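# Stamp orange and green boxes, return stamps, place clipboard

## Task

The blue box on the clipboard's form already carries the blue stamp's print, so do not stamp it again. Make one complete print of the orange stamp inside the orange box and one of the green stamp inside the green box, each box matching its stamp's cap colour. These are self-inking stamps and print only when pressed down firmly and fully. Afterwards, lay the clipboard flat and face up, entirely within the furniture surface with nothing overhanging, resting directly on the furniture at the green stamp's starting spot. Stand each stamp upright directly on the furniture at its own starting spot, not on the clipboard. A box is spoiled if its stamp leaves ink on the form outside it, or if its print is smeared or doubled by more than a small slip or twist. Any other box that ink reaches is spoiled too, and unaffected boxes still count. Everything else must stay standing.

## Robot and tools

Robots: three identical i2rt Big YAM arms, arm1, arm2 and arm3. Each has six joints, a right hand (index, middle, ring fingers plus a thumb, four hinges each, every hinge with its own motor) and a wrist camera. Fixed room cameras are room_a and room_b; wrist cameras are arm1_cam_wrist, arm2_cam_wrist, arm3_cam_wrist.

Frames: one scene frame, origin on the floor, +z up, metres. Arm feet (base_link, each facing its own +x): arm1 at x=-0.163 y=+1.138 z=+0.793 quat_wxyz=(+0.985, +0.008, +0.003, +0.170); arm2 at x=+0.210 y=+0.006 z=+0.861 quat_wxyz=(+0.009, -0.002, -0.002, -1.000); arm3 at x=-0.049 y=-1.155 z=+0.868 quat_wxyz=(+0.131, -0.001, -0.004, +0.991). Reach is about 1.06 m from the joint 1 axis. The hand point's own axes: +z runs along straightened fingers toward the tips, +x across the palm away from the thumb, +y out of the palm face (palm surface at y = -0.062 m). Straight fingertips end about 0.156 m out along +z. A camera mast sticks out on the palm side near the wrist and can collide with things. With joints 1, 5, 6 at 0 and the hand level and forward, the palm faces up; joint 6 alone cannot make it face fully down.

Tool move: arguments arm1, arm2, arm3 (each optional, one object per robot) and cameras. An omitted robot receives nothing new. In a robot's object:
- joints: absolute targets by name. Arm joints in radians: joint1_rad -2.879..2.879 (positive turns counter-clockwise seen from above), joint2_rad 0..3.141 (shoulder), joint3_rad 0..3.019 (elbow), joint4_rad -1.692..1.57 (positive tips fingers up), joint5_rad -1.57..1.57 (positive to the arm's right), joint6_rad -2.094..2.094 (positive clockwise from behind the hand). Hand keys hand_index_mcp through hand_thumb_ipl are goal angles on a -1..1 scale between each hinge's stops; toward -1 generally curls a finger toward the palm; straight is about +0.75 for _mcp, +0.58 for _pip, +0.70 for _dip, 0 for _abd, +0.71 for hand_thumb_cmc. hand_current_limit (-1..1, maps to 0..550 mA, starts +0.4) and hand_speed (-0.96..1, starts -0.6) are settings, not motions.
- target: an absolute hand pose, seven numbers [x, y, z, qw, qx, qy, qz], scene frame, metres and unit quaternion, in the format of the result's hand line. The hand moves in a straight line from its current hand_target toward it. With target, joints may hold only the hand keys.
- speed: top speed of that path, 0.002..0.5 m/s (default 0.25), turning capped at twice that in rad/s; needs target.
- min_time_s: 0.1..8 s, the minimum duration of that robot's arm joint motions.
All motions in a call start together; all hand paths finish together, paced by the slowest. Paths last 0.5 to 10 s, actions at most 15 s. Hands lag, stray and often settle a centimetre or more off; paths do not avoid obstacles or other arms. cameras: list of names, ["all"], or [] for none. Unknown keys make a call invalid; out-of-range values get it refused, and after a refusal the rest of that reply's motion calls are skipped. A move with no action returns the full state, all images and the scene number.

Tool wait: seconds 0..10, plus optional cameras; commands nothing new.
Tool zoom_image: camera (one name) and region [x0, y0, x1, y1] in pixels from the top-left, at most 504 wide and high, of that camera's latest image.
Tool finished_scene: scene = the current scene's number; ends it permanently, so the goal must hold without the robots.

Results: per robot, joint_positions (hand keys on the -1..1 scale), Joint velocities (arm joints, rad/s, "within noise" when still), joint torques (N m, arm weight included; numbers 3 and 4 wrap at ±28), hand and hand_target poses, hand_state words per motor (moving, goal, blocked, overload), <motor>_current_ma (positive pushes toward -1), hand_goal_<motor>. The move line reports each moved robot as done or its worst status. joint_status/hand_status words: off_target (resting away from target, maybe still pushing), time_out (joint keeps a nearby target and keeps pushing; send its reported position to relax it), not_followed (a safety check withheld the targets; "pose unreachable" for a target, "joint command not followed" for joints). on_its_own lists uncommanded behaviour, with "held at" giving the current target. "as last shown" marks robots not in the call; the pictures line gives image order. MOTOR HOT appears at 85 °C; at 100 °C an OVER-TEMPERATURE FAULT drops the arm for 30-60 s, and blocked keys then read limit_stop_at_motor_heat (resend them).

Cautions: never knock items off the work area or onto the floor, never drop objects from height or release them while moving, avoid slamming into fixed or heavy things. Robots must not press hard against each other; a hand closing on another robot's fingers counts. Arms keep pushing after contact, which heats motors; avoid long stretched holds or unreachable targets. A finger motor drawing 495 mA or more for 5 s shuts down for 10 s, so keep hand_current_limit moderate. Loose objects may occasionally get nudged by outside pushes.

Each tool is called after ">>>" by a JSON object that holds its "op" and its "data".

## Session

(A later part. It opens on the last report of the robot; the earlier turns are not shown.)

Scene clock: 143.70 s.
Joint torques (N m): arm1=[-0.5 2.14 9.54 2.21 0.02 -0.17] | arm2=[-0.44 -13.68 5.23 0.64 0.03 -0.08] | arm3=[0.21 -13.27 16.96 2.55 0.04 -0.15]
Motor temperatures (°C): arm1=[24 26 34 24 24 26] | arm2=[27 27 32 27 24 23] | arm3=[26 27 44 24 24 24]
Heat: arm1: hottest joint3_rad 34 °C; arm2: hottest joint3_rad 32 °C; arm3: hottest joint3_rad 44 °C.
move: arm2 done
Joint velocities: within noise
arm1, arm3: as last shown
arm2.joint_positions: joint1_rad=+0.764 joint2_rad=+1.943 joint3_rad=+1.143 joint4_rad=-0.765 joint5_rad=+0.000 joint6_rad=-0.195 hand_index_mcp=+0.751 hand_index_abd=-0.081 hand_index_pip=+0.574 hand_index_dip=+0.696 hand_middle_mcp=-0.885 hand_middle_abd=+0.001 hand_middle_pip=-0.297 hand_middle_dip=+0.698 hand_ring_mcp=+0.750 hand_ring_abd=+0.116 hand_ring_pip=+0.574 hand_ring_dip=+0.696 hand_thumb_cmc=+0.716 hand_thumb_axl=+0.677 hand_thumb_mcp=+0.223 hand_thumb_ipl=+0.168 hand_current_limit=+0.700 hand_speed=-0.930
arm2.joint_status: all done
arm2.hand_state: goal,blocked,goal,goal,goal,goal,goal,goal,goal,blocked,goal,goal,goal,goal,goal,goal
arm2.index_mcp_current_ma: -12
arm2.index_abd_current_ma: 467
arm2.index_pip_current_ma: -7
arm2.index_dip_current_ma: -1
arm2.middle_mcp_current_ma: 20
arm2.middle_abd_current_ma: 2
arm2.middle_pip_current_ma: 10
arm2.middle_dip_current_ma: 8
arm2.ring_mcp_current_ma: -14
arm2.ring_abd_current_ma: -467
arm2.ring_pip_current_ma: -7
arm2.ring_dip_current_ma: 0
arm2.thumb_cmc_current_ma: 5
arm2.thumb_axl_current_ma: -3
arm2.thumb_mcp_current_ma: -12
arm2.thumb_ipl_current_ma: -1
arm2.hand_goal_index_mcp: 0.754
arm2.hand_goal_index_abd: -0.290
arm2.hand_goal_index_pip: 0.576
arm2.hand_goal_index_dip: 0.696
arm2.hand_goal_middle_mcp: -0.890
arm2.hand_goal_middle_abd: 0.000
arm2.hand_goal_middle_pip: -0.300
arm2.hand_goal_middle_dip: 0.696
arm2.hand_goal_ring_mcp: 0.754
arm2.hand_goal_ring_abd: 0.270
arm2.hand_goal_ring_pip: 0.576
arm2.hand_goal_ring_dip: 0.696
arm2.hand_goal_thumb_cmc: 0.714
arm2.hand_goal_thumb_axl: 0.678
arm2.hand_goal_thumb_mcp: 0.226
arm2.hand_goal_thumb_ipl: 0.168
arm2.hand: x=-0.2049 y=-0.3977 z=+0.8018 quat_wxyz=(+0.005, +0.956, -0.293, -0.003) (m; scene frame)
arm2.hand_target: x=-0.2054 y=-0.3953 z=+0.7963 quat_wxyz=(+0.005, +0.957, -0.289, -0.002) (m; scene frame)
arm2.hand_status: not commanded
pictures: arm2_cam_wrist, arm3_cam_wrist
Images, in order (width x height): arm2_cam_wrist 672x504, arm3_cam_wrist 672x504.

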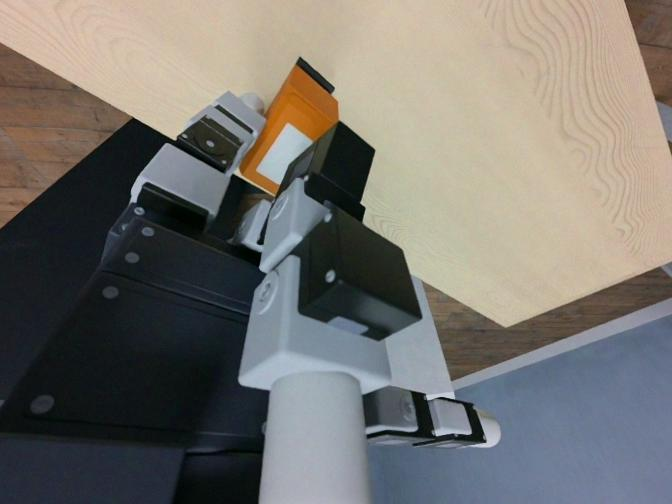

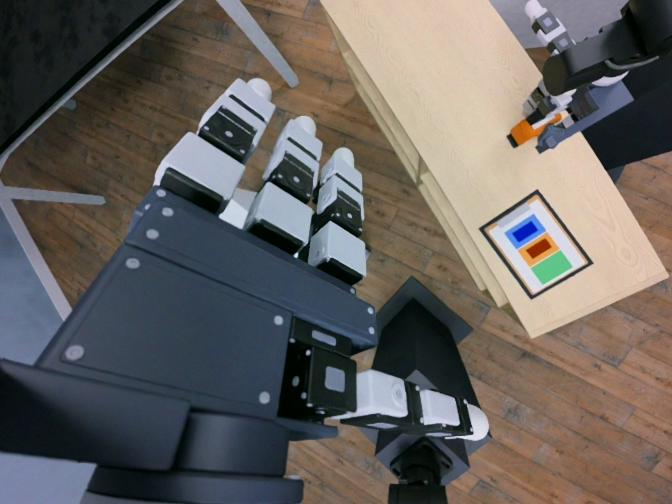

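>>> {"op": "move", "data": {"arm2": {"joints": {"joint2_rad": 1.958, "joint3_rad": 1.135, "joint4_rad": -0.745}, "min_time_s": 0.8}, "cameras": []}}

>>> {"op": "move", "data": {"arm2": {"joints": {"joint2_rad": 1.966, "joint3_rad": 1.133, "joint4_rad": -0.737}, "min_time_s": 0.8}, "cameras": []}}

>>> {"op": "move", "data": {"arm2": {"joints": {"joint2_rad": 1.974, "joint3_rad": 1.131, "joint4_rad": -0.729}, "min_time_s": 0.8}, "cameras": ["arm2_cam_wrist"]}}

Scene clock: 144.93 s.
Joint torques (N m): arm1=[-0.5 2.02 9.52 2.21 0.02 -0.17] | arm2=[-0.44 -13.68 5.34 0.61 0.03 -0.08] | arm3=[0.26 -13.27 16.95 2.54 0.03 -0.16]
Motor temperatures (°C): arm1=[24 26 34 24 24 26] | arm2=[27 27 32 27 24 23] | arm3=[26 27 44 24 24 24]
Heat: arm1: hottest joint3_rad 34 °C; arm2: hottest joint3_rad 32 °C; arm3: hottest joint3_rad 44 °C.
move: arm2 done
Joint velocities: within noise
arm1, arm3: as last shown
arm2.joint_positions: joint1_rad=+0.764 joint2_rad=+1.950 joint3_rad=+1.138 joint4_rad=-0.758 joint5_rad=+0.000 joint6_rad=-0.195 hand_index_mcp=+0.751 hand_index_abd=-0.081 hand_index_pip=+0.574 hand_index_dip=+0.696 hand_middle_mcp=-0.885 hand_middle_abd=+0.001 hand_middle_pip=-0.297 hand_middle_dip=+0.698 hand_ring_mcp=+0.750 hand_ring_abd=+0.116 hand_ring_pip=+0.574 hand_ring_dip=+0.696 hand_thumb_cmc=+0.716 hand_thumb_axl=+0.677 hand_thumb_mcp=+0.223 hand_thumb_ipl=+0.168 hand_current_limit=+0.700 hand_speed=-0.930
arm2.joint_status: all done
arm2.hand_state: goal,blocked,goal,goal,goal,goal,goal,goal,goal,blocked,goal,goal,goal,goal,goal,goal
arm2.index_mcp_current_ma: -12
arm2.index_abd_current_ma: 468
arm2.index_pip_current_ma: -7
arm2.index_dip_current_ma: -1
arm2.middle_mcp_current_ma: 20
arm2.middle_abd_current_ma: 2
arm2.middle_pip_current_ma: 10
arm2.middle_dip_current_ma: 8
arm2.ring_mcp_current_ma: -14
arm2.ring_abd_current_ma: -467
arm2.ring_pip_current_ma: -7
arm2.ring_dip_current_ma: 0
arm2.thumb_cmc_current_ma: 5
arm2.thumb_axl_current_ma: -3
arm2.thumb_mcp_current_ma: -12
arm2.thumb_ipl_current_ma: -1
arm2.hand_goal_index_mcp: 0.754
arm2.hand_goal_index_abd: -0.290
arm2.hand_goal_index_pip: 0.576
arm2.hand_goal_index_dip: 0.696
arm2.hand_goal_middle_mcp: -0.890
arm2.hand_goal_middle_abd: 0.000
arm2.hand_goal_middle_pip: -0.300
arm2.hand_goal_middle_dip: 0.696
arm2.hand_goal_ring_mcp: 0.754
arm2.hand_goal_ring_abd: 0.270
arm2.hand_goal_ring_pip: 0.576
arm2.hand_goal_ring_dip: 0.696
arm2.hand_goal_thumb_cmc: 0.714
arm2.hand_goal_thumb_axl: 0.678
arm2.hand_goal_thumb_mcp: 0.226
arm2.hand_goal_thumb_ipl: 0.168
arm2.hand: x=-0.2033 y=-0.3962 z=+0.7967 quat_wxyz=(+0.003, +0.956, -0.293, -0.002) (m; scene frame)
arm2.hand_target: x=-0.2047 y=-0.3946 z=+0.7921 quat_wxyz=(+0.004, +0.957, -0.289, -0.002) (m; scene frame)
arm2.hand_status: not commanded
pictures: none
No camera images: "cameras" was empty.

Scene clock: 146.03 s.
Joint torques (N m): arm1=[-0.56 2.14 9.52 2.21 0.03 -0.17] | arm2=[-0.5 -13.27 5.19 0.64 0.06 -0.08] | arm3=[0.21 -13.27 16.96 2.54 0.04 -0.16]
Motor temperatures (°C): arm1=[24 26 34 24 24 26] | arm2=[27 27 32 27 24 23] | arm3=[26 27 44 24 24 24]
Heat: arm1: hottest joint3_rad 34 °C; arm2: hottest joint3_rad 32 °C; arm3: hottest joint3_rad 44 °C.
move: arm2 done
Joint velocities: within noise
arm1, arm3: as last shown
arm2.joint_positions: joint1_rad=+0.764 joint2_rad=+1.952 joint3_rad=+1.138 joint4_rad=-0.749 joint5_rad=+0.000 joint6_rad=-0.195 hand_index_mcp=+0.752 hand_index_abd=-0.081 hand_index_pip=+0.575 hand_index_dip=+0.696 hand_middle_mcp=-0.885 hand_middle_abd=+0.001 hand_middle_pip=-0.297 hand_middle_dip=+0.698 hand_ring_mcp=+0.751 hand_ring_abd=+0.116 hand_ring_pip=+0.575 hand_ring_dip=+0.696 hand_thumb_cmc=+0.716 hand_thumb_axl=+0.677 hand_thumb_mcp=+0.223 hand_thumb_ipl=+0.168 hand_current_limit=+0.700 hand_speed=-0.930
arm2.joint_status: all done
arm2.hand_state: goal,blocked,goal,goal,goal,goal,goal,goal,goal,blocked,goal,goal,goal,goal,goal,goal
arm2.index_mcp_current_ma: -7
arm2.index_abd_current_ma: 468
arm2.index_pip_current_ma: -3
arm2.index_dip_current_ma: -1
arm2.middle_mcp_current_ma: 20
arm2.middle_abd_current_ma: 2
arm2.middle_pip_current_ma: 10
arm2.middle_dip_current_ma: 8
arm2.ring_mcp_current_ma: -11
arm2.ring_abd_current_ma: -467
arm2.ring_pip_current_ma: -4
arm2.ring_dip_current_ma: 0
arm2.thumb_cmc_current_ma: 5
arm2.thumb_axl_current_ma: -3
arm2.thumb_mcp_current_ma: -12
arm2.thumb_ipl_current_ma: -1
arm2.hand_goal_index_mcp: 0.754
arm2.hand_goal_index_abd: -0.290
arm2.hand_goal_index_pip: 0.576
arm2.hand_goal_index_dip: 0.696
arm2.hand_goal_middle_mcp: -0.890
arm2.hand_goal_middle_abd: 0.000
arm2.hand_goal_middle_pip: -0.300
arm2.hand_goal_middle_dip: 0.696
arm2.hand_goal_ring_mcp: 0.754
arm2.hand_goal_ring_abd: 0.270
arm2.hand_goal_ring_pip: 0.576
arm2.hand_goal_ring_dip: 0.696
arm2.hand_goal_thumb_cmc: 0.714
arm2.hand_goal_thumb_axl: 0.678
arm2.hand_goal_thumb_mcp: 0.226
arm2.hand_goal_thumb_ipl: 0.168
arm2.hand: x=-0.2043 y=-0.3974 z=+0.7960 quat_wxyz=(+0.006, +0.956, -0.292, -0.003) (m; scene frame)
arm2.hand_target: x=-0.2042 y=-0.3941 z=+0.7876 quat_wxyz=(+0.003, +0.957, -0.289, -0.001) (m; scene frame)
arm2.hand_status: not commanded
pictures: none
No camera images: "cameras" was empty.

Scene clock: 147.13 s.
Joint torques (N m): arm1=[-0.56 2.08 9.55 2.19 0.03 -0.18] | arm2=[-0.5 -12.92 5.01 0.7 0.11 -0.08] | arm3=[0.26 -13.27 16.95 2.55 0.03 -0.15]
Motor temperatures (°C): arm1=[24 26 34 24 24 26] | arm2=[27 27 32 27 24 23] | arm3=[26 27 44 24 24 24]
Heat: arm1: hottest joint3_rad 34 °C; arm2: hottest joint3_rad 32 °C; arm3: hottest joint3_rad 44 °C.
move: arm2 done
Joint velocities: within noise
arm1, arm3: as last shown
arm2.joint_positions: joint1_rad=+0.764 joint2_rad=+1.954 joint3_rad=+1.138 joint4_rad=-0.744 joint5_rad=-0.001 joint6_rad=-0.195 hand_index_mcp=+0.753 hand_index_abd=-0.081 hand_index_pip=+0.575 hand_index_dip=+0.696 hand_middle_mcp=-0.885 hand_middle_abd=+0.001 hand_middle_pip=-0.297 hand_middle_dip=+0.698 hand_ring_mcp=+0.752 hand_ring_abd=+0.116 hand_ring_pip=+0.575 hand_ring_dip=+0.696 hand_thumb_cmc=+0.716 hand_thumb_axl=+0.677 hand_thumb_mcp=+0.223 hand_thumb_ipl=+0.168 hand_current_limit=+0.700 hand_speed=-0.930
arm2.joint_status: all done
arm2.hand_state: goal,blocked,goal,goal,goal,goal,goal,goal,goal,blocked,goal,goal,goal,goal,goal,goal
arm2.index_mcp_current_ma: -3
arm2.index_abd_current_ma: 468
arm2.index_pip_current_ma: -2
arm2.index_dip_current_ma: -1
arm2.middle_mcp_current_ma: 20
arm2.middle_abd_current_ma: 2
arm2.middle_pip_current_ma: 10
arm2.middle_dip_current_ma: 8
arm2.ring_mcp_current_ma: -6
arm2.ring_abd_current_ma: -467
arm2.ring_pip_current_ma: -2
arm2.ring_dip_current_ma: 0
arm2.thumb_cmc_current_ma: 5
arm2.thumb_axl_current_ma: -3
arm2.thumb_mcp_current_ma: -12
arm2.thumb_ipl_current_ma: -1
arm2.hand_goal_index_mcp: 0.754
arm2.hand_goal_index_abd: -0.290
arm2.hand_goal_index_pip: 0.576
arm2.hand_goal_index_dip: 0.696
arm2.hand_goal_middle_mcp: -0.890
arm2.hand_goal_middle_abd: 0.000
arm2.hand_goal_middle_pip: -0.300
arm2.hand_goal_middle_dip: 0.696
arm2.hand_goal_ring_mcp: 0.754
arm2.hand_goal_ring_abd: 0.270
arm2.hand_goal_ring_pip: 0.576
arm2.hand_goal_ring_dip: 0.696
arm2.hand_goal_thumb_cmc: 0.714
arm2.hand_goal_thumb_axl: 0.678
arm2.hand_goal_thumb_mcp: 0.226
arm2.hand_goal_thumb_ipl: 0.168
arm2.hand: x=-0.2049 y=-0.3981 z=+0.7954 quat_wxyz=(+0.008, +0.956, -0.292, -0.003) (m; scene frame)
arm2.hand_target: x=-0.2037 y=-0.3935 z=+0.7833 quat_wxyz=(+0.002, +0.957, -0.289, -0.001) (m; scene frame)
arm2.hand_status: not commanded
pictures: arm2_cam_wrist
Images, in order (width x height): arm2_cam_wrist 672x504.

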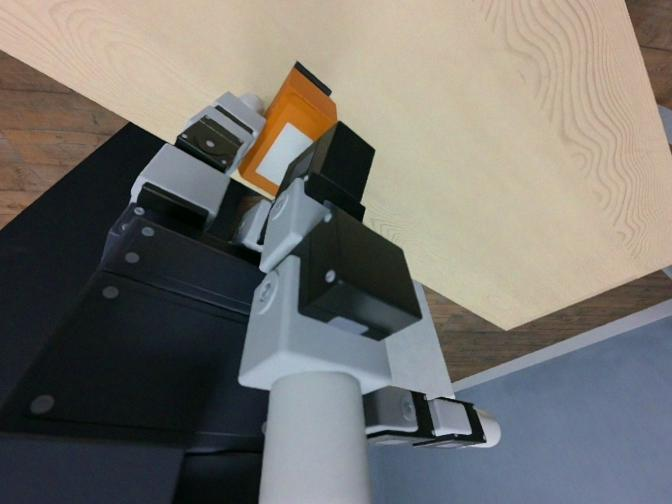

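>>> {"op": "move", "data": {"arm2": {"joints": {"hand_index_abd": -0.10, "hand_ring_abd": 0.12}}, "cameras": []}}

>>> {"op": "move", "data": {"arm2": {"joints": {"hand_index_abd": 0.08, "hand_ring_abd": -0.08}}, "cameras": ["arm2_cam_wrist", "arm3_cam_wrist"]}}

Scene clock: 148.00 s.
Joint torques (N m): arm1=[-0.5 2.08 9.55 2.19 0.02 -0.18] | arm2=[-0.44 -12.92 5.04 0.73 0.11 -0.08] | arm3=[0.21 -13.27 16.96 2.55 0.04 -0.15]
Motor temperatures (°C): arm1=[24 26 34 24 24 26] | arm2=[27 27 32 27 24 23] | arm3=[26 27 44 24 24 24]
Heat: arm1: hottest joint3_rad 34 °C; arm2: hottest joint3_rad 32 °C; arm3: hottest joint3_rad 44 °C.
move: arm2 off_target
Joint velocities: within noise
arm1, arm3: as last shown
arm2.joint_positions: joint1_rad=+0.764 joint2_rad=+1.954 joint3_rad=+1.138 joint4_rad=-0.744 joint5_rad=-0.001 joint6_rad=-0.195 hand_index_mcp=+0.753 hand_index_abd=-0.078 hand_index_pip=+0.575 hand_index_dip=+0.696 hand_middle_mcp=-0.885 hand_middle_abd=+0.001 hand_middle_pip=-0.297 hand_middle_dip=+0.698 hand_ring_mcp=+0.752 hand_ring_abd=+0.105 hand_ring_pip=+0.575 hand_ring_dip=+0.696 hand_thumb_cmc=+0.716 hand_thumb_axl=+0.677 hand_thumb_mcp=+0.223 hand_thumb_ipl=+0.168 hand_current_limit=+0.700 hand_speed=-0.930
arm2.joint_status: hand_index_abd off_target (ended at -0.078, target -0.100); the others done
arm2.hand_state: goal,blocked,goal,goal,goal,goal,goal,goal,goal,goal,goal,goal,goal,goal,goal,goal
arm2.index_mcp_current_ma: -3
arm2.index_abd_current_ma: 77
arm2.index_pip_current_ma: -2
arm2.index_dip_current_ma: -1
arm2.middle_mcp_current_ma: 20
arm2.middle_abd_current_ma: 2
arm2.middle_pip_current_ma: 10
arm2.middle_dip_current_ma: 8
arm2.ring_mcp_current_ma: -6
arm2.ring_abd_current_ma: -50
arm2.ring_pip_current_ma: -2
arm2.ring_dip_current_ma: 0
arm2.thumb_cmc_current_ma: 5
arm2.thumb_axl_current_ma: -3
arm2.thumb_mcp_current_ma: -12
arm2.thumb_ipl_current_ma: -1
arm2.hand_goal_index_mcp: 0.754
arm2.hand_goal_index_abd: -0.100
arm2.hand_goal_index_pip: 0.576
arm2.hand_goal_index_dip: 0.696
arm2.hand_goal_middle_mcp: -0.890
arm2.hand_goal_middle_abd: 0.000
arm2.hand_goal_middle_pip: -0.300
arm2.hand_goal_middle_dip: 0.696
arm2.hand_goal_ring_mcp: 0.754
arm2.hand_goal_ring_abd: 0.120
arm2.hand_goal_ring_pip: 0.576
arm2.hand_goal_ring_dip: 0.696
arm2.hand_goal_thumb_cmc: 0.714
arm2.hand_goal_thumb_axl: 0.678
arm2.hand_goal_thumb_mcp: 0.226
arm2.hand_goal_thumb_ipl: 0.168
arm2.hand: x=-0.2048 y=-0.3981 z=+0.7952 quat_wxyz=(+0.008, +0.956, -0.292, -0.003) (m; scene frame)
arm2.hand_target: x=-0.2036 y=-0.3935 z=+0.7831 quat_wxyz=(+0.002, +0.957, -0.289, -0.001) (m; scene frame)
arm2.hand_status: not commanded
pictures: none
No camera images: "cameras" was empty.

Scene clock: 149.13 s.
Joint torques (N m): arm1=[-0.62 2.14 9.55 2.18 0.02 -0.18] | arm2=[-0.5 -13.33 4.97 0.62 0.11 -0.07] | arm3=[0.26 -13.33 16.95 2.54 0.04 -0.16]
Motor temperatures (°C): arm1=[24 26 34 24 24 26] | arm2=[27 27 32 27 24 23] | arm3=[26 27 44 24 24 24]
Heat: arm1: hottest joint3_rad 34 °C; arm2: hottest joint3_rad 32 °C; arm3: hottest joint3_rad 44 °C.
move: arm2 done
Joint velocities: within noise
arm1, arm3: as last shown
arm2.joint_positions: joint1_rad=+0.764 joint2_rad=+1.959 joint3_rad=+1.138 joint4_rad=-0.742 joint5_rad=-0.001 joint6_rad=-0.195 hand_index_mcp=+0.753 hand_index_abd=+0.076 hand_index_pip=+0.575 hand_index_dip=+0.696 hand_middle_mcp=-0.885 hand_middle_abd=+0.001 hand_middle_pip=-0.297 hand_middle_dip=+0.698 hand_ring_mcp=+0.752 hand_ring_abd=-0.076 hand_ring_pip=+0.575 hand_ring_dip=+0.696 hand_thumb_cmc=+0.716 hand_thumb_axl=+0.677 hand_thumb_mcp=+0.223 hand_thumb_ipl=+0.168 hand_current_limit=+0.700 hand_speed=-0.930
arm2.joint_status: all done
arm2.hand_state: goal,goal,goal,goal,goal,goal,goal,goal,goal,goal,goal,goal,goal,goal,goal,goal
arm2.index_mcp_current_ma: -3
arm2.index_abd_current_ma: -11
arm2.index_pip_current_ma: -2
arm2.index_dip_current_ma: -1
arm2.middle_mcp_current_ma: 20
arm2.middle_abd_current_ma: 2
arm2.middle_pip_current_ma: 10
arm2.middle_dip_current_ma: 8
arm2.ring_mcp_current_ma: -6
arm2.ring_abd_current_ma: 11
arm2.ring_pip_current_ma: -2
arm2.ring_dip_current_ma: 0
arm2.thumb_cmc_current_ma: 5
arm2.thumb_axl_current_ma: -3
arm2.thumb_mcp_current_ma: -12
arm2.thumb_ipl_current_ma: -1
arm2.hand_goal_index_mcp: 0.754
arm2.hand_goal_index_abd: 0.080
arm2.hand_goal_index_pip: 0.576
arm2.hand_goal_index_dip: 0.696
arm2.hand_goal_middle_mcp: -0.890
arm2.hand_goal_middle_abd: 0.000
arm2.hand_goal_middle_pip: -0.300
arm2.hand_goal_middle_dip: 0.696
arm2.hand_goal_ring_mcp: 0.754
arm2.hand_goal_ring_abd: -0.080
arm2.hand_goal_ring_pip: 0.576
arm2.hand_goal_ring_dip: 0.696
arm2.hand_goal_thumb_cmc: 0.714
arm2.hand_goal_thumb_axl: 0.678
arm2.hand_goal_thumb_mcp: 0.226
arm2.hand_goal_thumb_ipl: 0.168
arm2.hand: x=-0.2045 y=-0.3979 z=+0.7929 quat_wxyz=(+0.007, +0.956, -0.292, -0.003) (m; scene frame)
arm2.hand_target: x=-0.2037 y=-0.3935 z=+0.7833 quat_wxyz=(+0.002, +0.957, -0.289, -0.001) (m; scene frame)
arm2.hand_status: not commanded
pictures: arm2_cam_wrist, arm3_cam_wrist
Images, in order (width x height): arm2_cam_wrist 672x504, arm3_cam_wrist 672x504.

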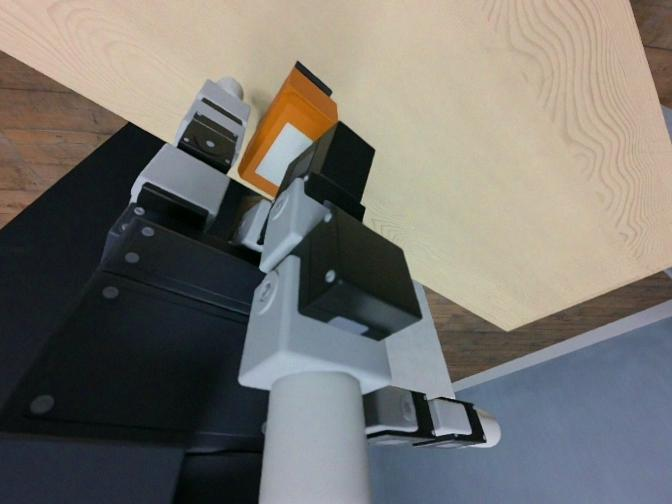

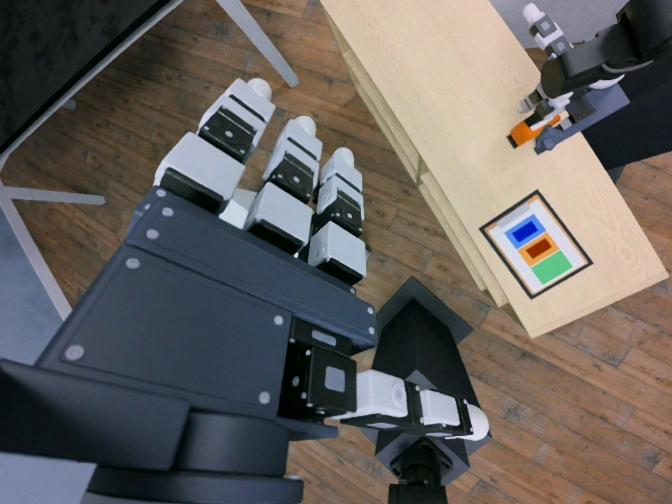

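>>> {"op": "move", "data": {"arm2": {"joints": {"joint2_rad": 1.928, "joint3_rad": 1.188, "joint4_rad": -0.785}, "min_time_s": 1.5}, "cameras": []}}

>>> {"op": "move", "data": {"arm2": {"joints": {"joint2_rad": 1.778, "joint3_rad": 1.236, "joint4_rad": -0.975}, "min_time_s": 2.5}, "cameras": ["arm2_cam_wrist", "arm3_cam_wrist"]}}

Scene clock: 151.13 s.
Joint torques (N m): arm1=[-0.56 2.14 9.55 2.19 0.03 -0.18] | arm2=[-0.44 -15.44 8.8 -0.18 0.11 -0.08] | arm3=[0.21 -13.33 16.95 2.55 0.03 -0.15]
Motor temperatures (°C): arm1=[24 26 34 24 24 26] | arm2=[27 27 32 27 24 23] | arm3=[26 27 44 24 24 24]
Heat: arm1: hottest joint3_rad 34 °C; arm2: hottest joint3_rad 32 °C; arm3: hottest joint3_rad 44 °C.
move: arm2 done
Joint velocities: within noise
arm1, arm3: as last shown
arm2.joint_positions: joint1_rad=+0.764 joint2_rad=+1.941 joint3_rad=+1.150 joint4_rad=-0.775 joint5_rad=-0.001 joint6_rad=-0.195 hand_index_mcp=+0.753 hand_index_abd=+0.076 hand_index_pip=+0.575 hand_index_dip=+0.696 hand_middle_mcp=-0.885 hand_middle_abd=+0.001 hand_middle_pip=-0.297 hand_middle_dip=+0.698 hand_ring_mcp=+0.752 hand_ring_abd=-0.076 hand_ring_pip=+0.575 hand_ring_dip=+0.696 hand_thumb_cmc=+0.716 hand_thumb_axl=+0.677 hand_thumb_mcp=+0.223 hand_thumb_ipl=+0.168 hand_current_limit=+0.700 hand_speed=-0.930
arm2.joint_status: all done
arm2.hand_state: goal,goal,goal,goal,goal,goal,goal,goal,goal,goal,goal,goal,goal,goal,goal,goal
arm2.index_mcp_current_ma: -3
arm2.index_abd_current_ma: -11
arm2.index_pip_current_ma: -2
arm2.index_dip_current_ma: -1
arm2.middle_mcp_current_ma: 20
arm2.middle_abd_current_ma: 2
arm2.middle_pip_current_ma: 10
arm2.middle_dip_current_ma: 8
arm2.ring_mcp_current_ma: -6
arm2.ring_abd_current_ma: 11
arm2.ring_pip_current_ma: -2
arm2.ring_dip_current_ma: 0
arm2.thumb_cmc_current_ma: 5
arm2.thumb_axl_current_ma: -3
arm2.thumb_mcp_current_ma: -12
arm2.thumb_ipl_current_ma: -1
arm2.hand_goal_index_mcp: 0.754
arm2.hand_goal_index_abd: 0.080
arm2.hand_goal_index_pip: 0.576
arm2.hand_goal_index_dip: 0.696
arm2.hand_goal_middle_mcp: -0.890
arm2.hand_goal_middle_abd: 0.000
arm2.hand_goal_middle_pip: -0.300
arm2.hand_goal_middle_dip: 0.696
arm2.hand_goal_ring_mcp: 0.754
arm2.hand_goal_ring_abd: -0.080
arm2.hand_goal_ring_pip: 0.576
arm2.hand_goal_ring_dip: 0.696
arm2.hand_goal_thumb_cmc: 0.714
arm2.hand_goal_thumb_axl: 0.678
arm2.hand_goal_thumb_mcp: 0.226
arm2.hand_goal_thumb_ipl: 0.168
arm2.hand: x=-0.2053 y=-0.3986 z=+0.8037 quat_wxyz=(+0.005, +0.956, -0.292, -0.001) (m; scene frame)
arm2.hand_target: x=-0.2211 y=-0.4106 z=+0.8247 quat_wxyz=(+0.023, +0.957, -0.289, -0.012) (m; scene frame)
arm2.hand_status: not commanded
pictures: none
No camera images: "cameras" was empty.

Scene clock: 153.97 s.
Joint torques (N m): arm1=[-0.5 2.14 9.55 2.21 0.02 -0.18] | arm2=[-0.44 -14.45 10.29 -0.2 0.11 -0.08] | arm3=[0.21 -13.27 16.98 2.54 0.03 -0.16]
Motor temperatures (°C): arm1=[24 26 34 24 24 26] | arm2=[27 27 32 27 24 23] | arm3=[26 27 44 24 24 24]
Heat: arm1: hottest joint3_rad 34 °C; arm2: hottest joint3_rad 32 °C; arm3: hottest joint3_rad 44 °C.
move: arm2 done
Joint velocities: within noise
arm1.joint_positions: joint1_rad=+0.489 joint2_rad=+0.629 joint3_rad=+1.427 joint4_rad=-1.426 joint5_rad=-0.106 joint6_rad=+1.194 hand_index_mcp=+0.754 hand_index_abd=+0.080 hand_index_pip=+0.577 hand_index_dip=+0.696 hand_middle_mcp=-0.881 hand_middle_abd=+0.001 hand_middle_pip=-0.298 hand_middle_dip=+0.696 hand_ring_mcp=+0.754 hand_ring_abd=-0.068 hand_ring_pip=+0.577 hand_ring_dip=+0.696 hand_thumb_cmc=+0.714 hand_thumb_axl=+0.677 hand_thumb_mcp=+0.225 hand_thumb_ipl=+0.168 hand_current_limit=+0.700 hand_speed=-0.880
arm1.joint_status: not commanded
arm1.hand_state: goal,goal,goal,goal,goal,goal,goal,goal,goal,goal,goal,goal,goal,goal,goal,goal
arm1.index_mcp_current_ma: 0
arm1.index_abd_current_ma: 0
arm1.index_pip_current_ma: 0
arm1.index_dip_current_ma: 0
arm1.middle_mcp_current_ma: 10
arm1.middle_abd_current_ma: 0
arm1.middle_pip_current_ma: 1
arm1.middle_dip_current_ma: 0
arm1.ring_mcp_current_ma: 0
arm1.ring_abd_current_ma: 11
arm1.ring_pip_current_ma: 0
arm1.ring_dip_current_ma: 0
arm1.thumb_cmc_current_ma: 0
arm1.thumb_axl_current_ma: 0
arm1.thumb_mcp_current_ma: 0
arm1.thumb_ipl_current_ma: 0
arm1.hand_goal_index_mcp: 0.754
arm1.hand_goal_index_abd: 0.080
arm1.hand_goal_index_pip: 0.576
arm1.hand_goal_index_dip: 0.696
arm1.hand_goal_middle_mcp: -0.890
arm1.hand_goal_middle_abd: 0.000
arm1.hand_goal_middle_pip: -0.300
arm1.hand_goal_middle_dip: 0.696
arm1.hand_goal_ring_mcp: 0.754
arm1.hand_goal_ring_abd: -0.080
arm1.hand_goal_ring_pip: 0.576
arm1.hand_goal_ring_dip: 0.696
arm1.hand_goal_thumb_cmc: 0.714
arm1.hand_goal_thumb_axl: 0.678
arm1.hand_goal_thumb_mcp: 0.226
arm1.hand_goal_thumb_ipl: 0.168
arm1.hand: x=+0.0504 y=+1.2573 z=+1.3325 quat_wxyz=(-0.155, +0.719, +0.521, +0.432) (m; scene frame)
arm1.hand_target: x=+0.0476 y=+1.2580 z=+1.3424 quat_wxyz=(-0.160, +0.712, +0.523, +0.441) (m; scene frame)
arm1.hand_status: not commanded
arm2.joint_positions: joint1_rad=+0.764 joint2_rad=+1.790 joint3_rad=+1.191 joint4_rad=-0.965 joint5_rad=-0.001 joint6_rad=-0.195 hand_index_mcp=+0.753 hand_index_abd=+0.076 hand_index_pip=+0.575 hand_index_dip=+0.696 hand_middle_mcp=-0.885 hand_middle_abd=+0.001 hand_middle_pip=-0.297 hand_middle_dip=+0.698 hand_ring_mcp=+0.752 hand_ring_abd=-0.076 hand_ring_pip=+0.575 hand_ring_dip=+0.696 hand_thumb_cmc=+0.716 hand_thumb_axl=+0.677 hand_thumb_mcp=+0.223 hand_thumb_ipl=+0.168 hand_current_limit=+0.700 hand_speed=-0.930
arm2.joint_status: all done
arm2.hand_state: goal,goal,goal,goal,goal,goal,goal,goal,goal,goal,goal,goal,goal,goal,goal,goal
arm2.index_mcp_current_ma: -3
arm2.index_abd_current_ma: -11
arm2.index_pip_current_ma: -2
arm2.index_dip_current_ma: -1
arm2.middle_mcp_current_ma: 20
arm2.middle_abd_current_ma: 2
arm2.middle_pip_current_ma: 10
arm2.middle_dip_current_ma: 8
arm2.ring_mcp_current_ma: -6
arm2.ring_abd_current_ma: 11
arm2.ring_pip_current_ma: -2
arm2.ring_dip_current_ma: 0
arm2.thumb_cmc_current_ma: 5
arm2.thumb_axl_current_ma: -3
arm2.thumb_mcp_current_ma: -12
arm2.thumb_ipl_current_ma: -1
arm2.hand_goal_index_mcp: 0.754
arm2.hand_goal_index_abd: 0.080
arm2.hand_goal_index_pip: 0.576
arm2.hand_goal_index_dip: 0.696
arm2.hand_goal_middle_mcp: -0.890
arm2.hand_goal_middle_abd: 0.000
arm2.hand_goal_middle_pip: -0.300
arm2.hand_goal_middle_dip: 0.696
arm2.hand_goal_ring_mcp: 0.754
arm2.hand_goal_ring_abd: -0.080
arm2.hand_goal_ring_pip: 0.576
arm2.hand_goal_ring_dip: 0.696
arm2.hand_goal_thumb_cmc: 0.714
arm2.hand_goal_thumb_axl: 0.678
arm2.hand_goal_thumb_mcp: 0.226
arm2.hand_goal_thumb_ipl: 0.168
arm2.hand: x=-0.2021 y=-0.3954 z=+0.8866 quat_wxyz=(+0.006, +0.956, -0.292, -0.002) (m; scene frame)
arm2.hand_target: x=-0.2174 y=-0.4069 z=+0.9116 quat_wxyz=(+0.026, +0.957, -0.289, -0.014) (m; scene frame)
arm2.hand_status: not commanded
arm3.joint_positions: joint1_rad=-0.649 joint2_rad=+1.340 joint3_rad=+1.579 joint4_rad=-1.005 joint5_rad=+0.001 joint6_rad=+1.052 hand_index_mcp=+0.755 hand_index_abd=+0.000 hand_index_pip=+0.577 hand_index_dip=+0.696 hand_middle_mcp=+0.755 hand_middle_abd=+0.000 hand_middle_pip=+0.577 hand_middle_dip=+0.696 hand_ring_mcp=+0.755 hand_ring_abd=+0.000 hand_ring_pip=+0.577 hand_ring_dip=+0.696 hand_thumb_cmc=+0.715 hand_thumb_axl=+0.677 hand_thumb_mcp=+0.225 hand_thumb_ipl=+0.168 hand_current_limit=+0.700 hand_speed=-0.880
arm3.joint_status: not commanded
arm3.hand_state: goal,goal,goal,goal,goal,goal,goal,goal,goal,goal,goal,goal,goal,goal,goal,goal
arm3.index_mcp_current_ma: 2
arm3.index_abd_current_ma: 0
arm3.index_pip_current_ma: 1
arm3.index_dip_current_ma: 0
arm3.middle_mcp_current_ma: 2
arm3.middle_abd_current_ma: 0
arm3.middle_pip_current_ma: 1
arm3.middle_dip_current_ma: 0
arm3.ring_mcp_current_ma: 2
arm3.ring_abd_current_ma: 1
arm3.ring_pip_current_ma: 1
arm3.ring_dip_current_ma: 0
arm3.thumb_cmc_current_ma: 2
arm3.thumb_axl_current_ma: -1
arm3.thumb_mcp_current_ma: -2
arm3.thumb_ipl_current_ma: -1
arm3.hand_goal_index_mcp: 0.754
arm3.hand_goal_index_abd: 0.000
arm3.hand_goal_index_pip: 0.576
arm3.hand_goal_index_dip: 0.696
arm3.hand_goal_middle_mcp: 0.754
arm3.hand_goal_middle_abd: 0.000
arm3.hand_goal_middle_pip: 0.576
arm3.hand_goal_middle_dip: 0.696
arm3.hand_goal_ring_mcp: 0.754
arm3.hand_goal_ring_abd: 0.000
arm3.hand_goal_ring_pip: 0.576
arm3.hand_goal_ring_dip: 0.696
arm3.hand_goal_thumb_cmc: 0.714
arm3.hand_goal_thumb_axl: 0.678
arm3.hand_goal_thumb_mcp: 0.226
arm3.hand_goal_thumb_ipl: 0.168
arm3.hand: x=-0.3292 y=-0.6581 z=+1.3204 quat_wxyz=(-0.294, +0.178, +0.902, +0.261) (m; scene frame)
arm3.hand_target: x=-0.3345 y=-0.6510 z=+1.3524 quat_wxyz=(-0.317, +0.172, +0.889, +0.283) (m; scene frame)
arm3.hand_status: not commanded
pictures: arm2_cam_wrist, arm3_cam_wrist
Images, in order (width x height): arm2_cam_wrist 672x504, arm3_cam_wrist 672x504.

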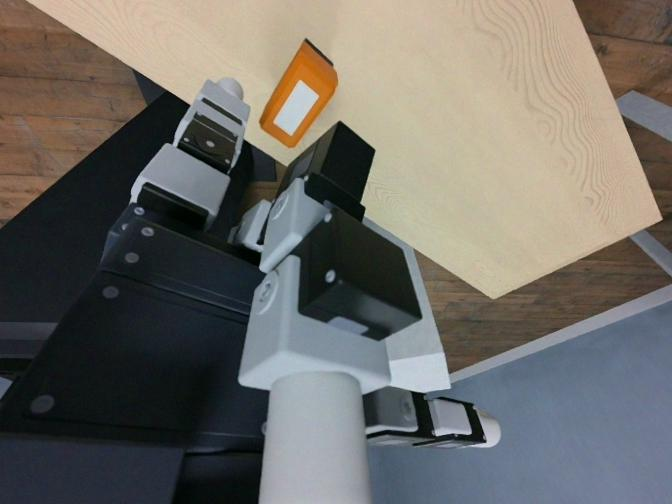

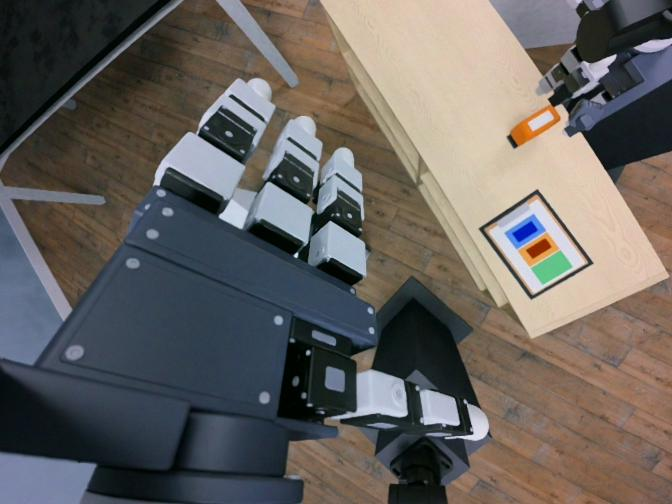

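>>> {"op": "zoom_image", "data": {"camera": "arm3_cam_wrist", "region": [400, 120, 672, 350]}}

Scaled by 1.853 from the camera's 672x504 image, which has a finer 960x720 frame.

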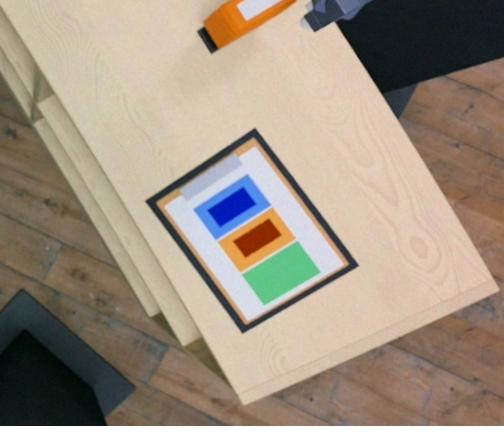

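>>> {"op": "zoom_image", "data": {"camera": "arm3_cam_wrist", "region": [410, 150, 560, 345]}}

Scaled by 2.585 from the camera's 672x504 image, which has a finer 960x720 frame.

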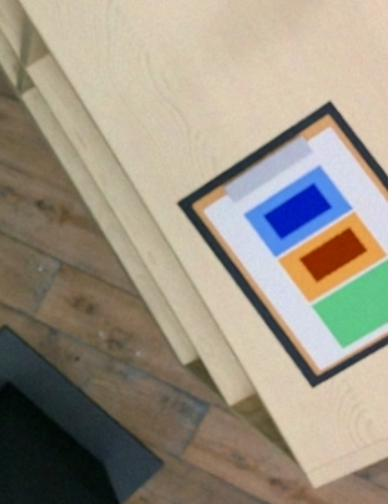

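>>> {"op": "move", "data": {"arm2": {"joints": {"joint1_rad": 1.230, "joint2_rad": 2.471, "joint3_rad": 2.276, "joint4_rad": -1.349, "joint6_rad": 0.212, "hand_speed": -0.7, "hand_index_abd": 0, "hand_ring_abd": 0, "hand_middle_mcp": 0.754, "hand_middle_pip": 0.577}, "min_time_s": 4}, "cameras": ["arm2_cam_wrist", "arm3_cam_wrist"]}}

Scene clock: 163.57 s.
Joint torques (N m): arm1=[-0.5 2.08 9.54 2.21 0.02 -0.17] | arm2=[0.26 -20.84 12.04 -0.29 0.16 0.22] | arm3=[0.26 -13.22 16.96 2.55 0.03 -0.16]
Motor temperatures (°C): arm1=[24 26 34 24 24 26] | arm2=[27 27 32 27 24 23] | arm3=[26 27 44 24 24 24]
Heat: arm1: hottest joint3_rad 34 °C; arm2: hottest joint3_rad 32 °C; arm3: hottest joint3_rad 44 °C.
move: arm2 done
Joint velocities: within noise
arm1, arm3: as last shown
arm2.joint_positions: joint1_rad=+1.226 joint2_rad=+2.455 joint3_rad=+2.222 joint4_rad=-1.339 joint5_rad=-0.001 joint6_rad=+0.199 hand_index_mcp=+0.753 hand_index_abd=+0.003 hand_index_pip=+0.575 hand_index_dip=+0.696 hand_middle_mcp=+0.750 hand_middle_abd=+0.001 hand_middle_pip=+0.577 hand_middle_dip=+0.698 hand_ring_mcp=+0.752 hand_ring_abd=-0.003 hand_ring_pip=+0.575 hand_ring_dip=+0.696 hand_thumb_cmc=+0.716 hand_thumb_axl=+0.677 hand_thumb_mcp=+0.223 hand_thumb_ipl=+0.168 hand_current_limit=+0.700 hand_speed=-0.700
arm2.joint_status: all done
arm2.hand_state: goal,goal,goal,goal,goal,goal,goal,goal,goal,goal,goal,goal,goal,goal,goal,goal
arm2.index_mcp_current_ma: -3
arm2.index_abd_current_ma: 9
arm2.index_pip_current_ma: -2
arm2.index_dip_current_ma: -1
arm2.middle_mcp_current_ma: -15
arm2.middle_abd_current_ma: 2
arm2.middle_pip_current_ma: -2
arm2.middle_dip_current_ma: 8
arm2.ring_mcp_current_ma: -6
arm2.ring_abd_current_ma: -8
arm2.ring_pip_current_ma: -2
arm2.ring_dip_current_ma: 0
arm2.thumb_cmc_current_ma: 5
arm2.thumb_axl_current_ma: -3
arm2.thumb_mcp_current_ma: -12
arm2.thumb_ipl_current_ma: -1
arm2.hand_goal_index_mcp: 0.754
arm2.hand_goal_index_abd: 0.000
arm2.hand_goal_index_pip: 0.576
arm2.hand_goal_index_dip: 0.696
arm2.hand_goal_middle_mcp: 0.754
arm2.hand_goal_middle_abd: 0.000
arm2.hand_goal_middle_pip: 0.578
arm2.hand_goal_middle_dip: 0.696
arm2.hand_goal_ring_mcp: 0.754
arm2.hand_goal_ring_abd: 0.000
arm2.hand_goal_ring_pip: 0.576
arm2.hand_goal_ring_dip: 0.696
arm2.hand_goal_thumb_cmc: 0.714
arm2.hand_goal_thumb_axl: 0.678
arm2.hand_goal_thumb_mcp: 0.226
arm2.hand_goal_thumb_ipl: 0.168
arm2.hand: x=-0.0862 y=-0.7470 z=+0.8470 quat_wxyz=(+0.002, +0.966, -0.260, -0.001) (m; scene frame)
arm2.hand_target: x=-0.0882 y=-0.7596 z=+0.8580 quat_wxyz=(+0.016, +0.964, -0.264, -0.002) (m; scene frame)
arm2.hand_status: not commanded
pictures: arm2_cam_wrist, arm3_cam_wrist
Images, in order (width x height): arm2_cam_wrist 672x504, arm3_cam_wrist 672x504.

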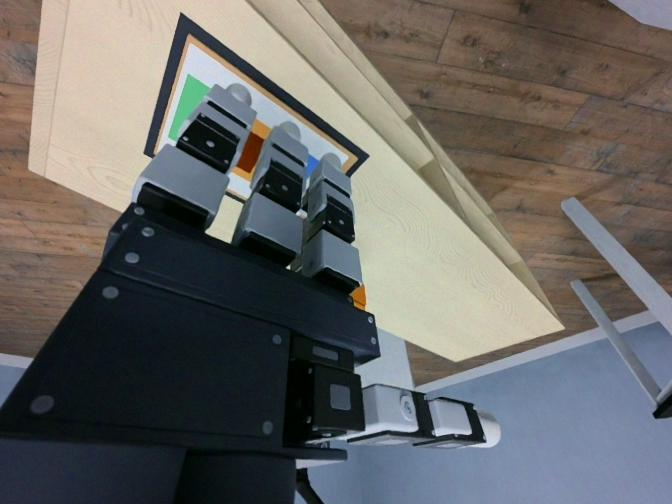

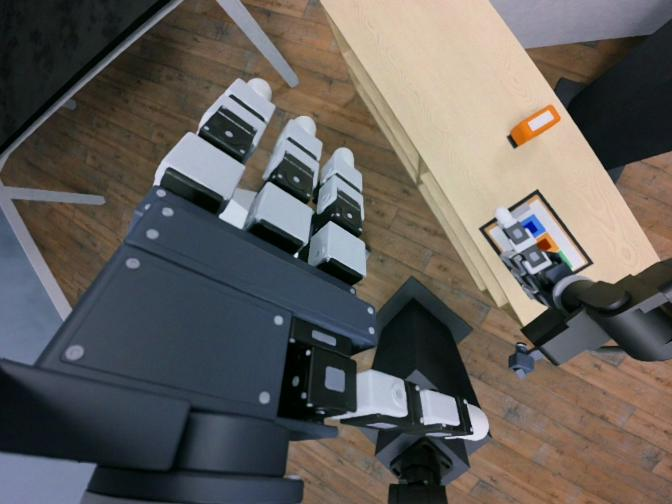

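>>> {"op": "move", "data": {"arm2": {"joints": {"joint1_rad": 1.211, "joint2_rad": 2.594, "joint3_rad": 2.278, "joint4_rad": -1.203}, "min_time_s": 2.5}, "cameras": ["arm2_cam_wrist", "arm3_cam_wrist"]}}

Scene clock: 167.30 s.
Joint torques (N m): arm1=[-0.56 2.2 9.54 2.19 0.02 -0.18] | arm2=[-1.32 -21.07 11.66 0.5 0.16 0.19] | arm3=[0.26 -13.27 16.95 2.54 0.03 -0.16]
Motor temperatures (°C): arm1=[24 26 34 24 24 26] | arm2=[27 27 33 27 24 23] | arm3=[26 27 44 24 24 24]
Heat: arm1: hottest joint3_rad 34 °C; arm2: hottest joint3_rad 33 °C; arm3: hottest joint3_rad 44 °C.
move: arm2 done
Joint velocities: within noise
arm1, arm3: as last shown
arm2.joint_positions: joint1_rad=+1.226 joint2_rad=+2.577 joint3_rad=+2.225 joint4_rad=-1.215 joint5_rad=-0.001 joint6_rad=+0.200 hand_index_mcp=+0.753 hand_index_abd=+0.003 hand_index_pip=+0.575 hand_index_dip=+0.696 hand_middle_mcp=+0.750 hand_middle_abd=+0.001 hand_middle_pip=+0.577 hand_middle_dip=+0.698 hand_ring_mcp=+0.752 hand_ring_abd=-0.003 hand_ring_pip=+0.575 hand_ring_dip=+0.696 hand_thumb_cmc=+0.716 hand_thumb_axl=+0.677 hand_thumb_mcp=+0.223 hand_thumb_ipl=+0.168 hand_current_limit=+0.700 hand_speed=-0.700
arm2.joint_status: all done
arm2.hand_state: goal,goal,goal,goal,goal,goal,goal,goal,goal,goal,goal,goal,goal,goal,goal,goal
arm2.index_mcp_current_ma: -3
arm2.index_abd_current_ma: 9
arm2.index_pip_current_ma: -2
arm2.index_dip_current_ma: -1
arm2.middle_mcp_current_ma: -15
arm2.middle_abd_current_ma: 2
arm2.middle_pip_current_ma: -2
arm2.middle_dip_current_ma: 8
arm2.ring_mcp_current_ma: -6
arm2.ring_abd_current_ma: -8
arm2.ring_pip_current_ma: -2
arm2.ring_dip_current_ma: 0
arm2.thumb_cmc_current_ma: 5
arm2.thumb_axl_current_ma: -3
arm2.thumb_mcp_current_ma: -12
arm2.thumb_ipl_current_ma: -1
arm2.hand_goal_index_mcp: 0.754
arm2.hand_goal_index_abd: 0.000
arm2.hand_goal_index_pip: 0.576
arm2.hand_goal_index_dip: 0.696
arm2.hand_goal_middle_mcp: 0.754
arm2.hand_goal_middle_abd: 0.000
arm2.hand_goal_middle_pip: 0.578
arm2.hand_goal_middle_dip: 0.696
arm2.hand_goal_ring_mcp: 0.754
arm2.hand_goal_ring_abd: 0.000
arm2.hand_goal_ring_pip: 0.576
arm2.hand_goal_ring_dip: 0.696
arm2.hand_goal_thumb_cmc: 0.714
arm2.hand_goal_thumb_axl: 0.678
arm2.hand_goal_thumb_mcp: 0.226
arm2.hand_goal_thumb_ipl: 0.168
arm2.hand: x=-0.0897 y=-0.7556 z=+0.7622 quat_wxyz=(+0.005, +0.965, -0.260, -0.001) (m; scene frame)
arm2.hand_target: x=-0.1079 y=-0.7677 z=+0.7732 quat_wxyz=(+0.029, +0.962, -0.273, -0.003) (m; scene frame)
arm2.hand_status: not commanded
pictures: arm2_cam_wrist, arm3_cam_wrist
Images, in order (width x height): arm2_cam_wrist 672x504, arm3_cam_wrist 672x504.

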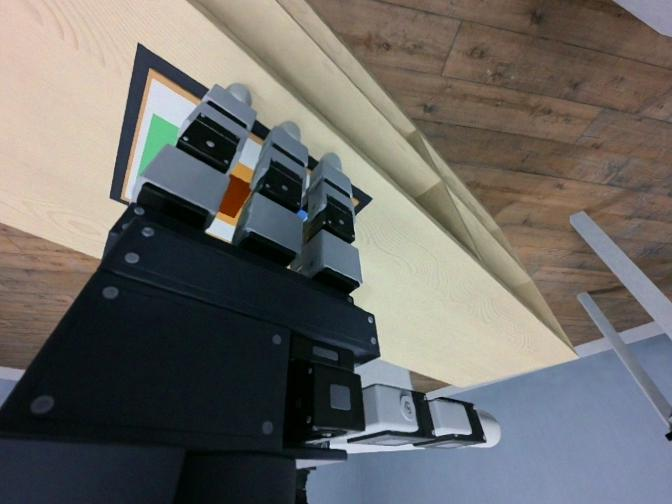

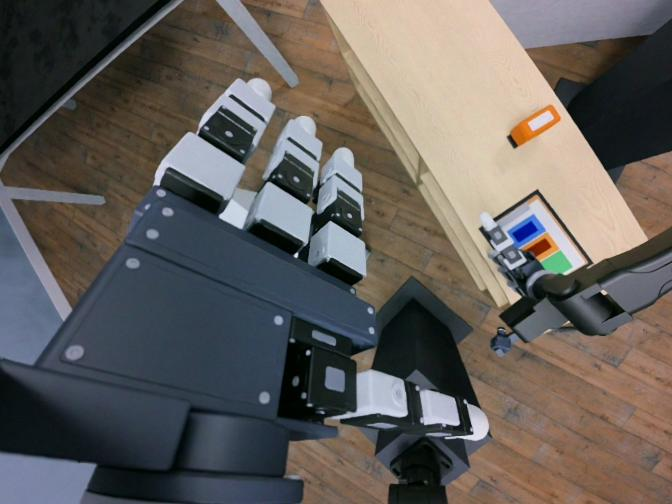

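>>> {"op": "zoom_image", "data": {"camera": "arm3_cam_wrist", "region": [450, 180, 610, 310]}}

>>> {"op": "zoom_image", "data": {"camera": "arm2_cam_wrist", "region": [110, 20, 410, 245]}}

Scaled by 3.150 from the camera's 672x504 image, which has a finer 960x720 frame.

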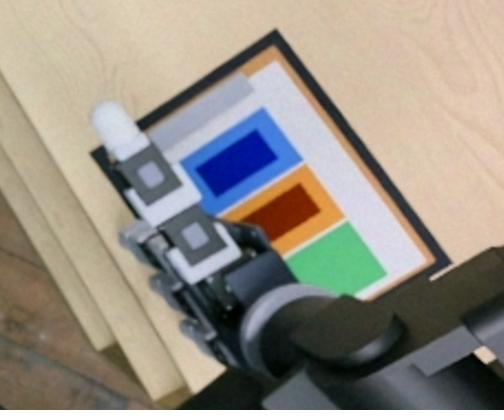

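Scaled by 1.680 from the camera's 672x504 image, which has a finer 960x720 frame.

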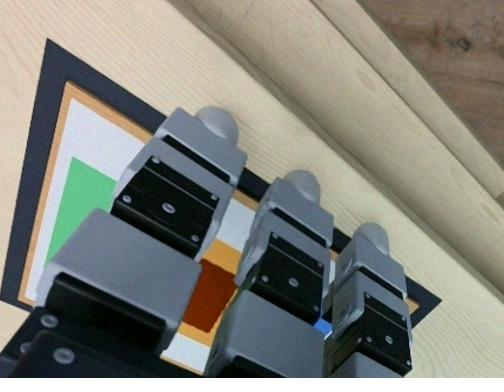

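>>> {"op": "move", "data": {"arm2": {"joints": {"joint2_rad": 2.628, "joint3_rad": 2.346, "joint4_rad": -1.259, "joint6_rad": 0.153}, "min_time_s": 1.5}, "cameras": ["arm2_cam_wrist", "arm3_cam_wrist"]}}

>>> {"op": "zoom_image", "data": {"camera": "arm2_cam_wrist", "region": [110, 20, 410, 245]}}

Scene clock: 170.40 s.
Joint torques (N m): arm1=[-0.56 2.14 9.58 2.21 0.02 -0.18] | arm2=[-1.26 -20.89 11.73 -0.28 0.16 -0.07] | arm3=[0.21 -13.27 16.96 2.55 0.04 -0.15]
Motor temperatures (°C): arm1=[24 26 34 24 24 26] | arm2=[27 27 33 27 24 23] | arm3=[26 27 44 24 24 24]
Heat: arm1: hottest joint3_rad 34 °C; arm2: hottest joint3_rad 33 °C; arm3: hottest joint3_rad 44 °C.
move: arm2 done
Joint velocities: within noise
arm1, arm3: as last shown
arm2.joint_positions: joint1_rad=+1.226 joint2_rad=+2.607 joint3_rad=+2.294 joint4_rad=-1.249 joint5_rad=-0.001 joint6_rad=+0.166 hand_index_mcp=+0.753 hand_index_abd=+0.003 hand_index_pip=+0.575 hand_index_dip=+0.696 hand_middle_mcp=+0.750 hand_middle_abd=+0.001 hand_middle_pip=+0.577 hand_middle_dip=+0.698 hand_ring_mcp=+0.752 hand_ring_abd=-0.003 hand_ring_pip=+0.575 hand_ring_dip=+0.696 hand_thumb_cmc=+0.716 hand_thumb_axl=+0.677 hand_thumb_mcp=+0.223 hand_thumb_ipl=+0.168 hand_current_limit=+0.700 hand_speed=-0.700
arm2.joint_status: all done
arm2.hand_state: goal,goal,goal,goal,goal,goal,goal,goal,goal,goal,goal,goal,goal,goal,goal,goal
arm2.index_mcp_current_ma: -3
arm2.index_abd_current_ma: 9
arm2.index_pip_current_ma: -2
arm2.index_dip_current_ma: -1
arm2.middle_mcp_current_ma: -15
arm2.middle_abd_current_ma: 2
arm2.middle_pip_current_ma: -2
arm2.middle_dip_current_ma: 8
arm2.ring_mcp_current_ma: -6
arm2.ring_abd_current_ma: -8
arm2.ring_pip_current_ma: -2
arm2.ring_dip_current_ma: 0
arm2.thumb_cmc_current_ma: 5
arm2.thumb_axl_current_ma: -3
arm2.thumb_mcp_current_ma: -12
arm2.thumb_ipl_current_ma: -1
arm2.hand_goal_index_mcp: 0.754
arm2.hand_goal_index_abd: 0.000
arm2.hand_goal_index_pip: 0.576
arm2.hand_goal_index_dip: 0.696
arm2.hand_goal_middle_mcp: 0.754
arm2.hand_goal_middle_abd: 0.000
arm2.hand_goal_middle_pip: 0.578
arm2.hand_goal_middle_dip: 0.696
arm2.hand_goal_ring_mcp: 0.754
arm2.hand_goal_ring_abd: 0.000
arm2.hand_goal_ring_pip: 0.576
arm2.hand_goal_ring_dip: 0.696
arm2.hand_goal_thumb_cmc: 0.714
arm2.hand_goal_thumb_axl: 0.678
arm2.hand_goal_thumb_mcp: 0.226
arm2.hand_goal_thumb_ipl: 0.168
arm2.hand: x=-0.0908 y=-0.7671 z=+0.7654 quat_wxyz=(+0.007, +0.970, -0.244, -0.001) (m; scene frame)
arm2.hand_target: x=-0.1052 y=-0.7740 z=+0.7709 quat_wxyz=(+0.017, +0.969, -0.245, -0.003) (m; scene frame)
arm2.hand_status: not commanded
pictures: arm2_cam_wrist, arm3_cam_wrist
Images, in order (width x height): arm2_cam_wrist 672x504, arm3_cam_wrist 672x504.

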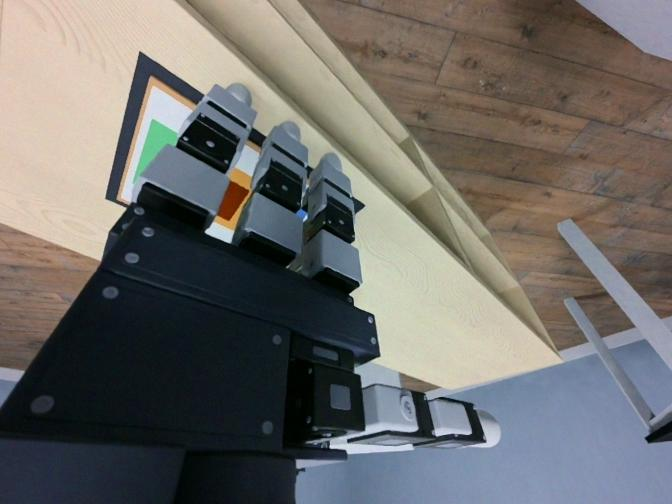

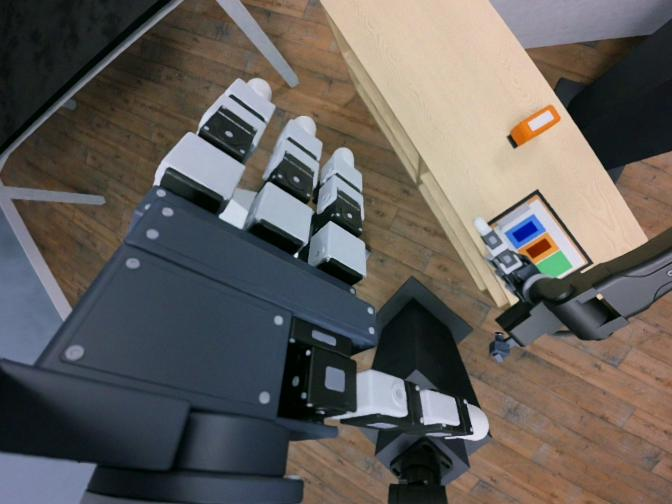

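Scaled by 1.680 from the camera's 672x504 image, which has a finer 960x720 frame.

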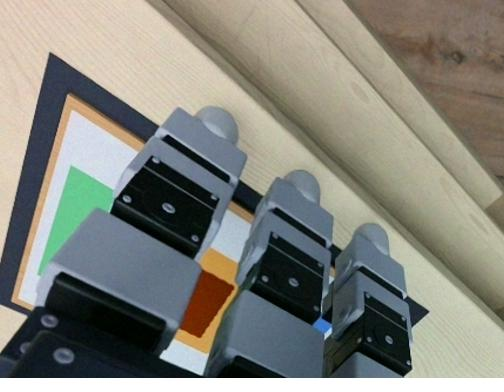

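>>> {"op": "move", "data": {"arm2": {"joints": {"joint2_rad": 2.648, "joint3_rad": 2.346, "joint4_rad": -1.214}, "min_time_s": 1.5}, "cameras": ["arm2_cam_wrist"]}}

>>> {"op": "zoom_image", "data": {"camera": "arm2_cam_wrist", "region": [110, 20, 410, 245]}}

Scene clock: 172.37 s.
Joint torques (N m): arm1=[-0.56 2.2 9.52 2.21 0.02 -0.18] | arm2=[-1.26 -21.13 11.67 0.53 0.16 -0.08] | arm3=[0.26 -13.22 16.95 2.55 0.03 -0.16]
Motor temperatures (°C): arm1=[24 26 34 24 24 26] | arm2=[27 27 33 27 24 23] | arm3=[26 27 44 24 24 24]
Heat: arm1: hottest joint3_rad 34 °C; arm2: hottest joint3_rad 33 °C; arm3: hottest joint3_rad 44 °C.
move: arm2 done
Joint velocities: within noise
arm1, arm3: as last shown
arm2.joint_positions: joint1_rad=+1.226 joint2_rad=+2.628 joint3_rad=+2.294 joint4_rad=-1.226 joint5_rad=-0.001 joint6_rad=+0.165 hand_index_mcp=+0.753 hand_index_abd=+0.003 hand_index_pip=+0.575 hand_index_dip=+0.696 hand_middle_mcp=+0.750 hand_middle_abd=+0.001 hand_middle_pip=+0.577 hand_middle_dip=+0.698 hand_ring_mcp=+0.752 hand_ring_abd=-0.003 hand_ring_pip=+0.575 hand_ring_dip=+0.696 hand_thumb_cmc=+0.716 hand_thumb_axl=+0.677 hand_thumb_mcp=+0.223 hand_thumb_ipl=+0.168 hand_current_limit=+0.700 hand_speed=-0.700
arm2.joint_status: all done
arm2.hand_state: goal,goal,goal,goal,goal,goal,goal,goal,goal,goal,goal,goal,goal,goal,goal,goal
arm2.index_mcp_current_ma: -3
arm2.index_abd_current_ma: 9
arm2.index_pip_current_ma: -2
arm2.index_dip_current_ma: -1
arm2.middle_mcp_current_ma: -15
arm2.middle_abd_current_ma: 2
arm2.middle_pip_current_ma: -2
arm2.middle_dip_current_ma: 8
arm2.ring_mcp_current_ma: -6
arm2.ring_abd_current_ma: -8
arm2.ring_pip_current_ma: -2
arm2.ring_dip_current_ma: 0
arm2.thumb_cmc_current_ma: 5
arm2.thumb_axl_current_ma: -3
arm2.thumb_mcp_current_ma: -12
arm2.thumb_ipl_current_ma: -1
arm2.hand_goal_index_mcp: 0.754
arm2.hand_goal_index_abd: 0.000
arm2.hand_goal_index_pip: 0.576
arm2.hand_goal_index_dip: 0.696
arm2.hand_goal_middle_mcp: 0.754
arm2.hand_goal_middle_abd: 0.000
arm2.hand_goal_middle_pip: 0.578
arm2.hand_goal_middle_dip: 0.696
arm2.hand_goal_ring_mcp: 0.754
arm2.hand_goal_ring_abd: 0.000
arm2.hand_goal_ring_pip: 0.576
arm2.hand_goal_ring_dip: 0.696
arm2.hand_goal_thumb_cmc: 0.714
arm2.hand_goal_thumb_axl: 0.678
arm2.hand_goal_thumb_mcp: 0.226
arm2.hand_goal_thumb_ipl: 0.168
arm2.hand: x=-0.0910 y=-0.7679 z=+0.7507 quat_wxyz=(+0.008, +0.970, -0.244, -0.001) (m; scene frame)
arm2.hand_target: x=-0.1074 y=-0.7801 z=+0.7590 quat_wxyz=(+0.030, +0.969, -0.245, -0.004) (m; scene frame)
arm2.hand_status: not commanded
pictures: arm2_cam_wrist
Images, in order (width x height): arm2_cam_wrist 672x504.

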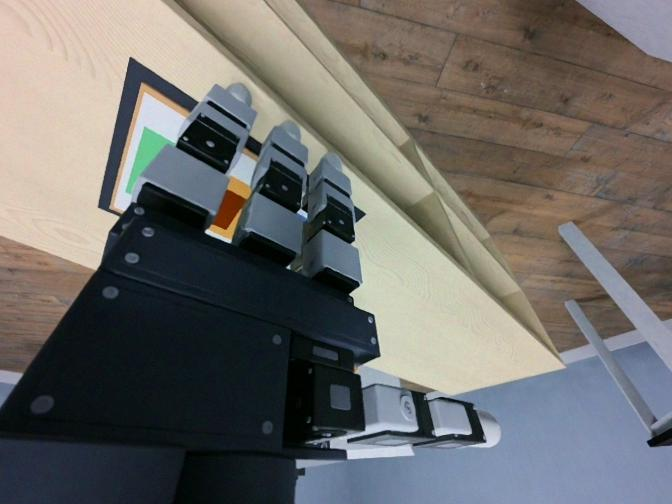

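Scaled by 1.680 from the camera's 672x504 image, which has a finer 960x720 frame.

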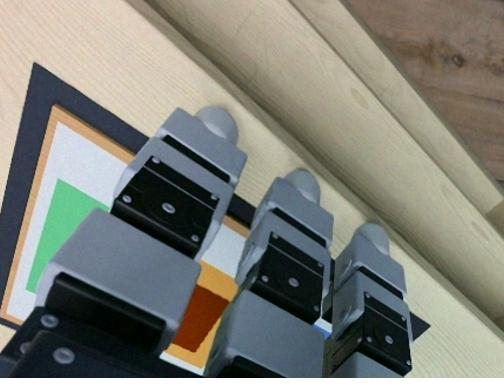

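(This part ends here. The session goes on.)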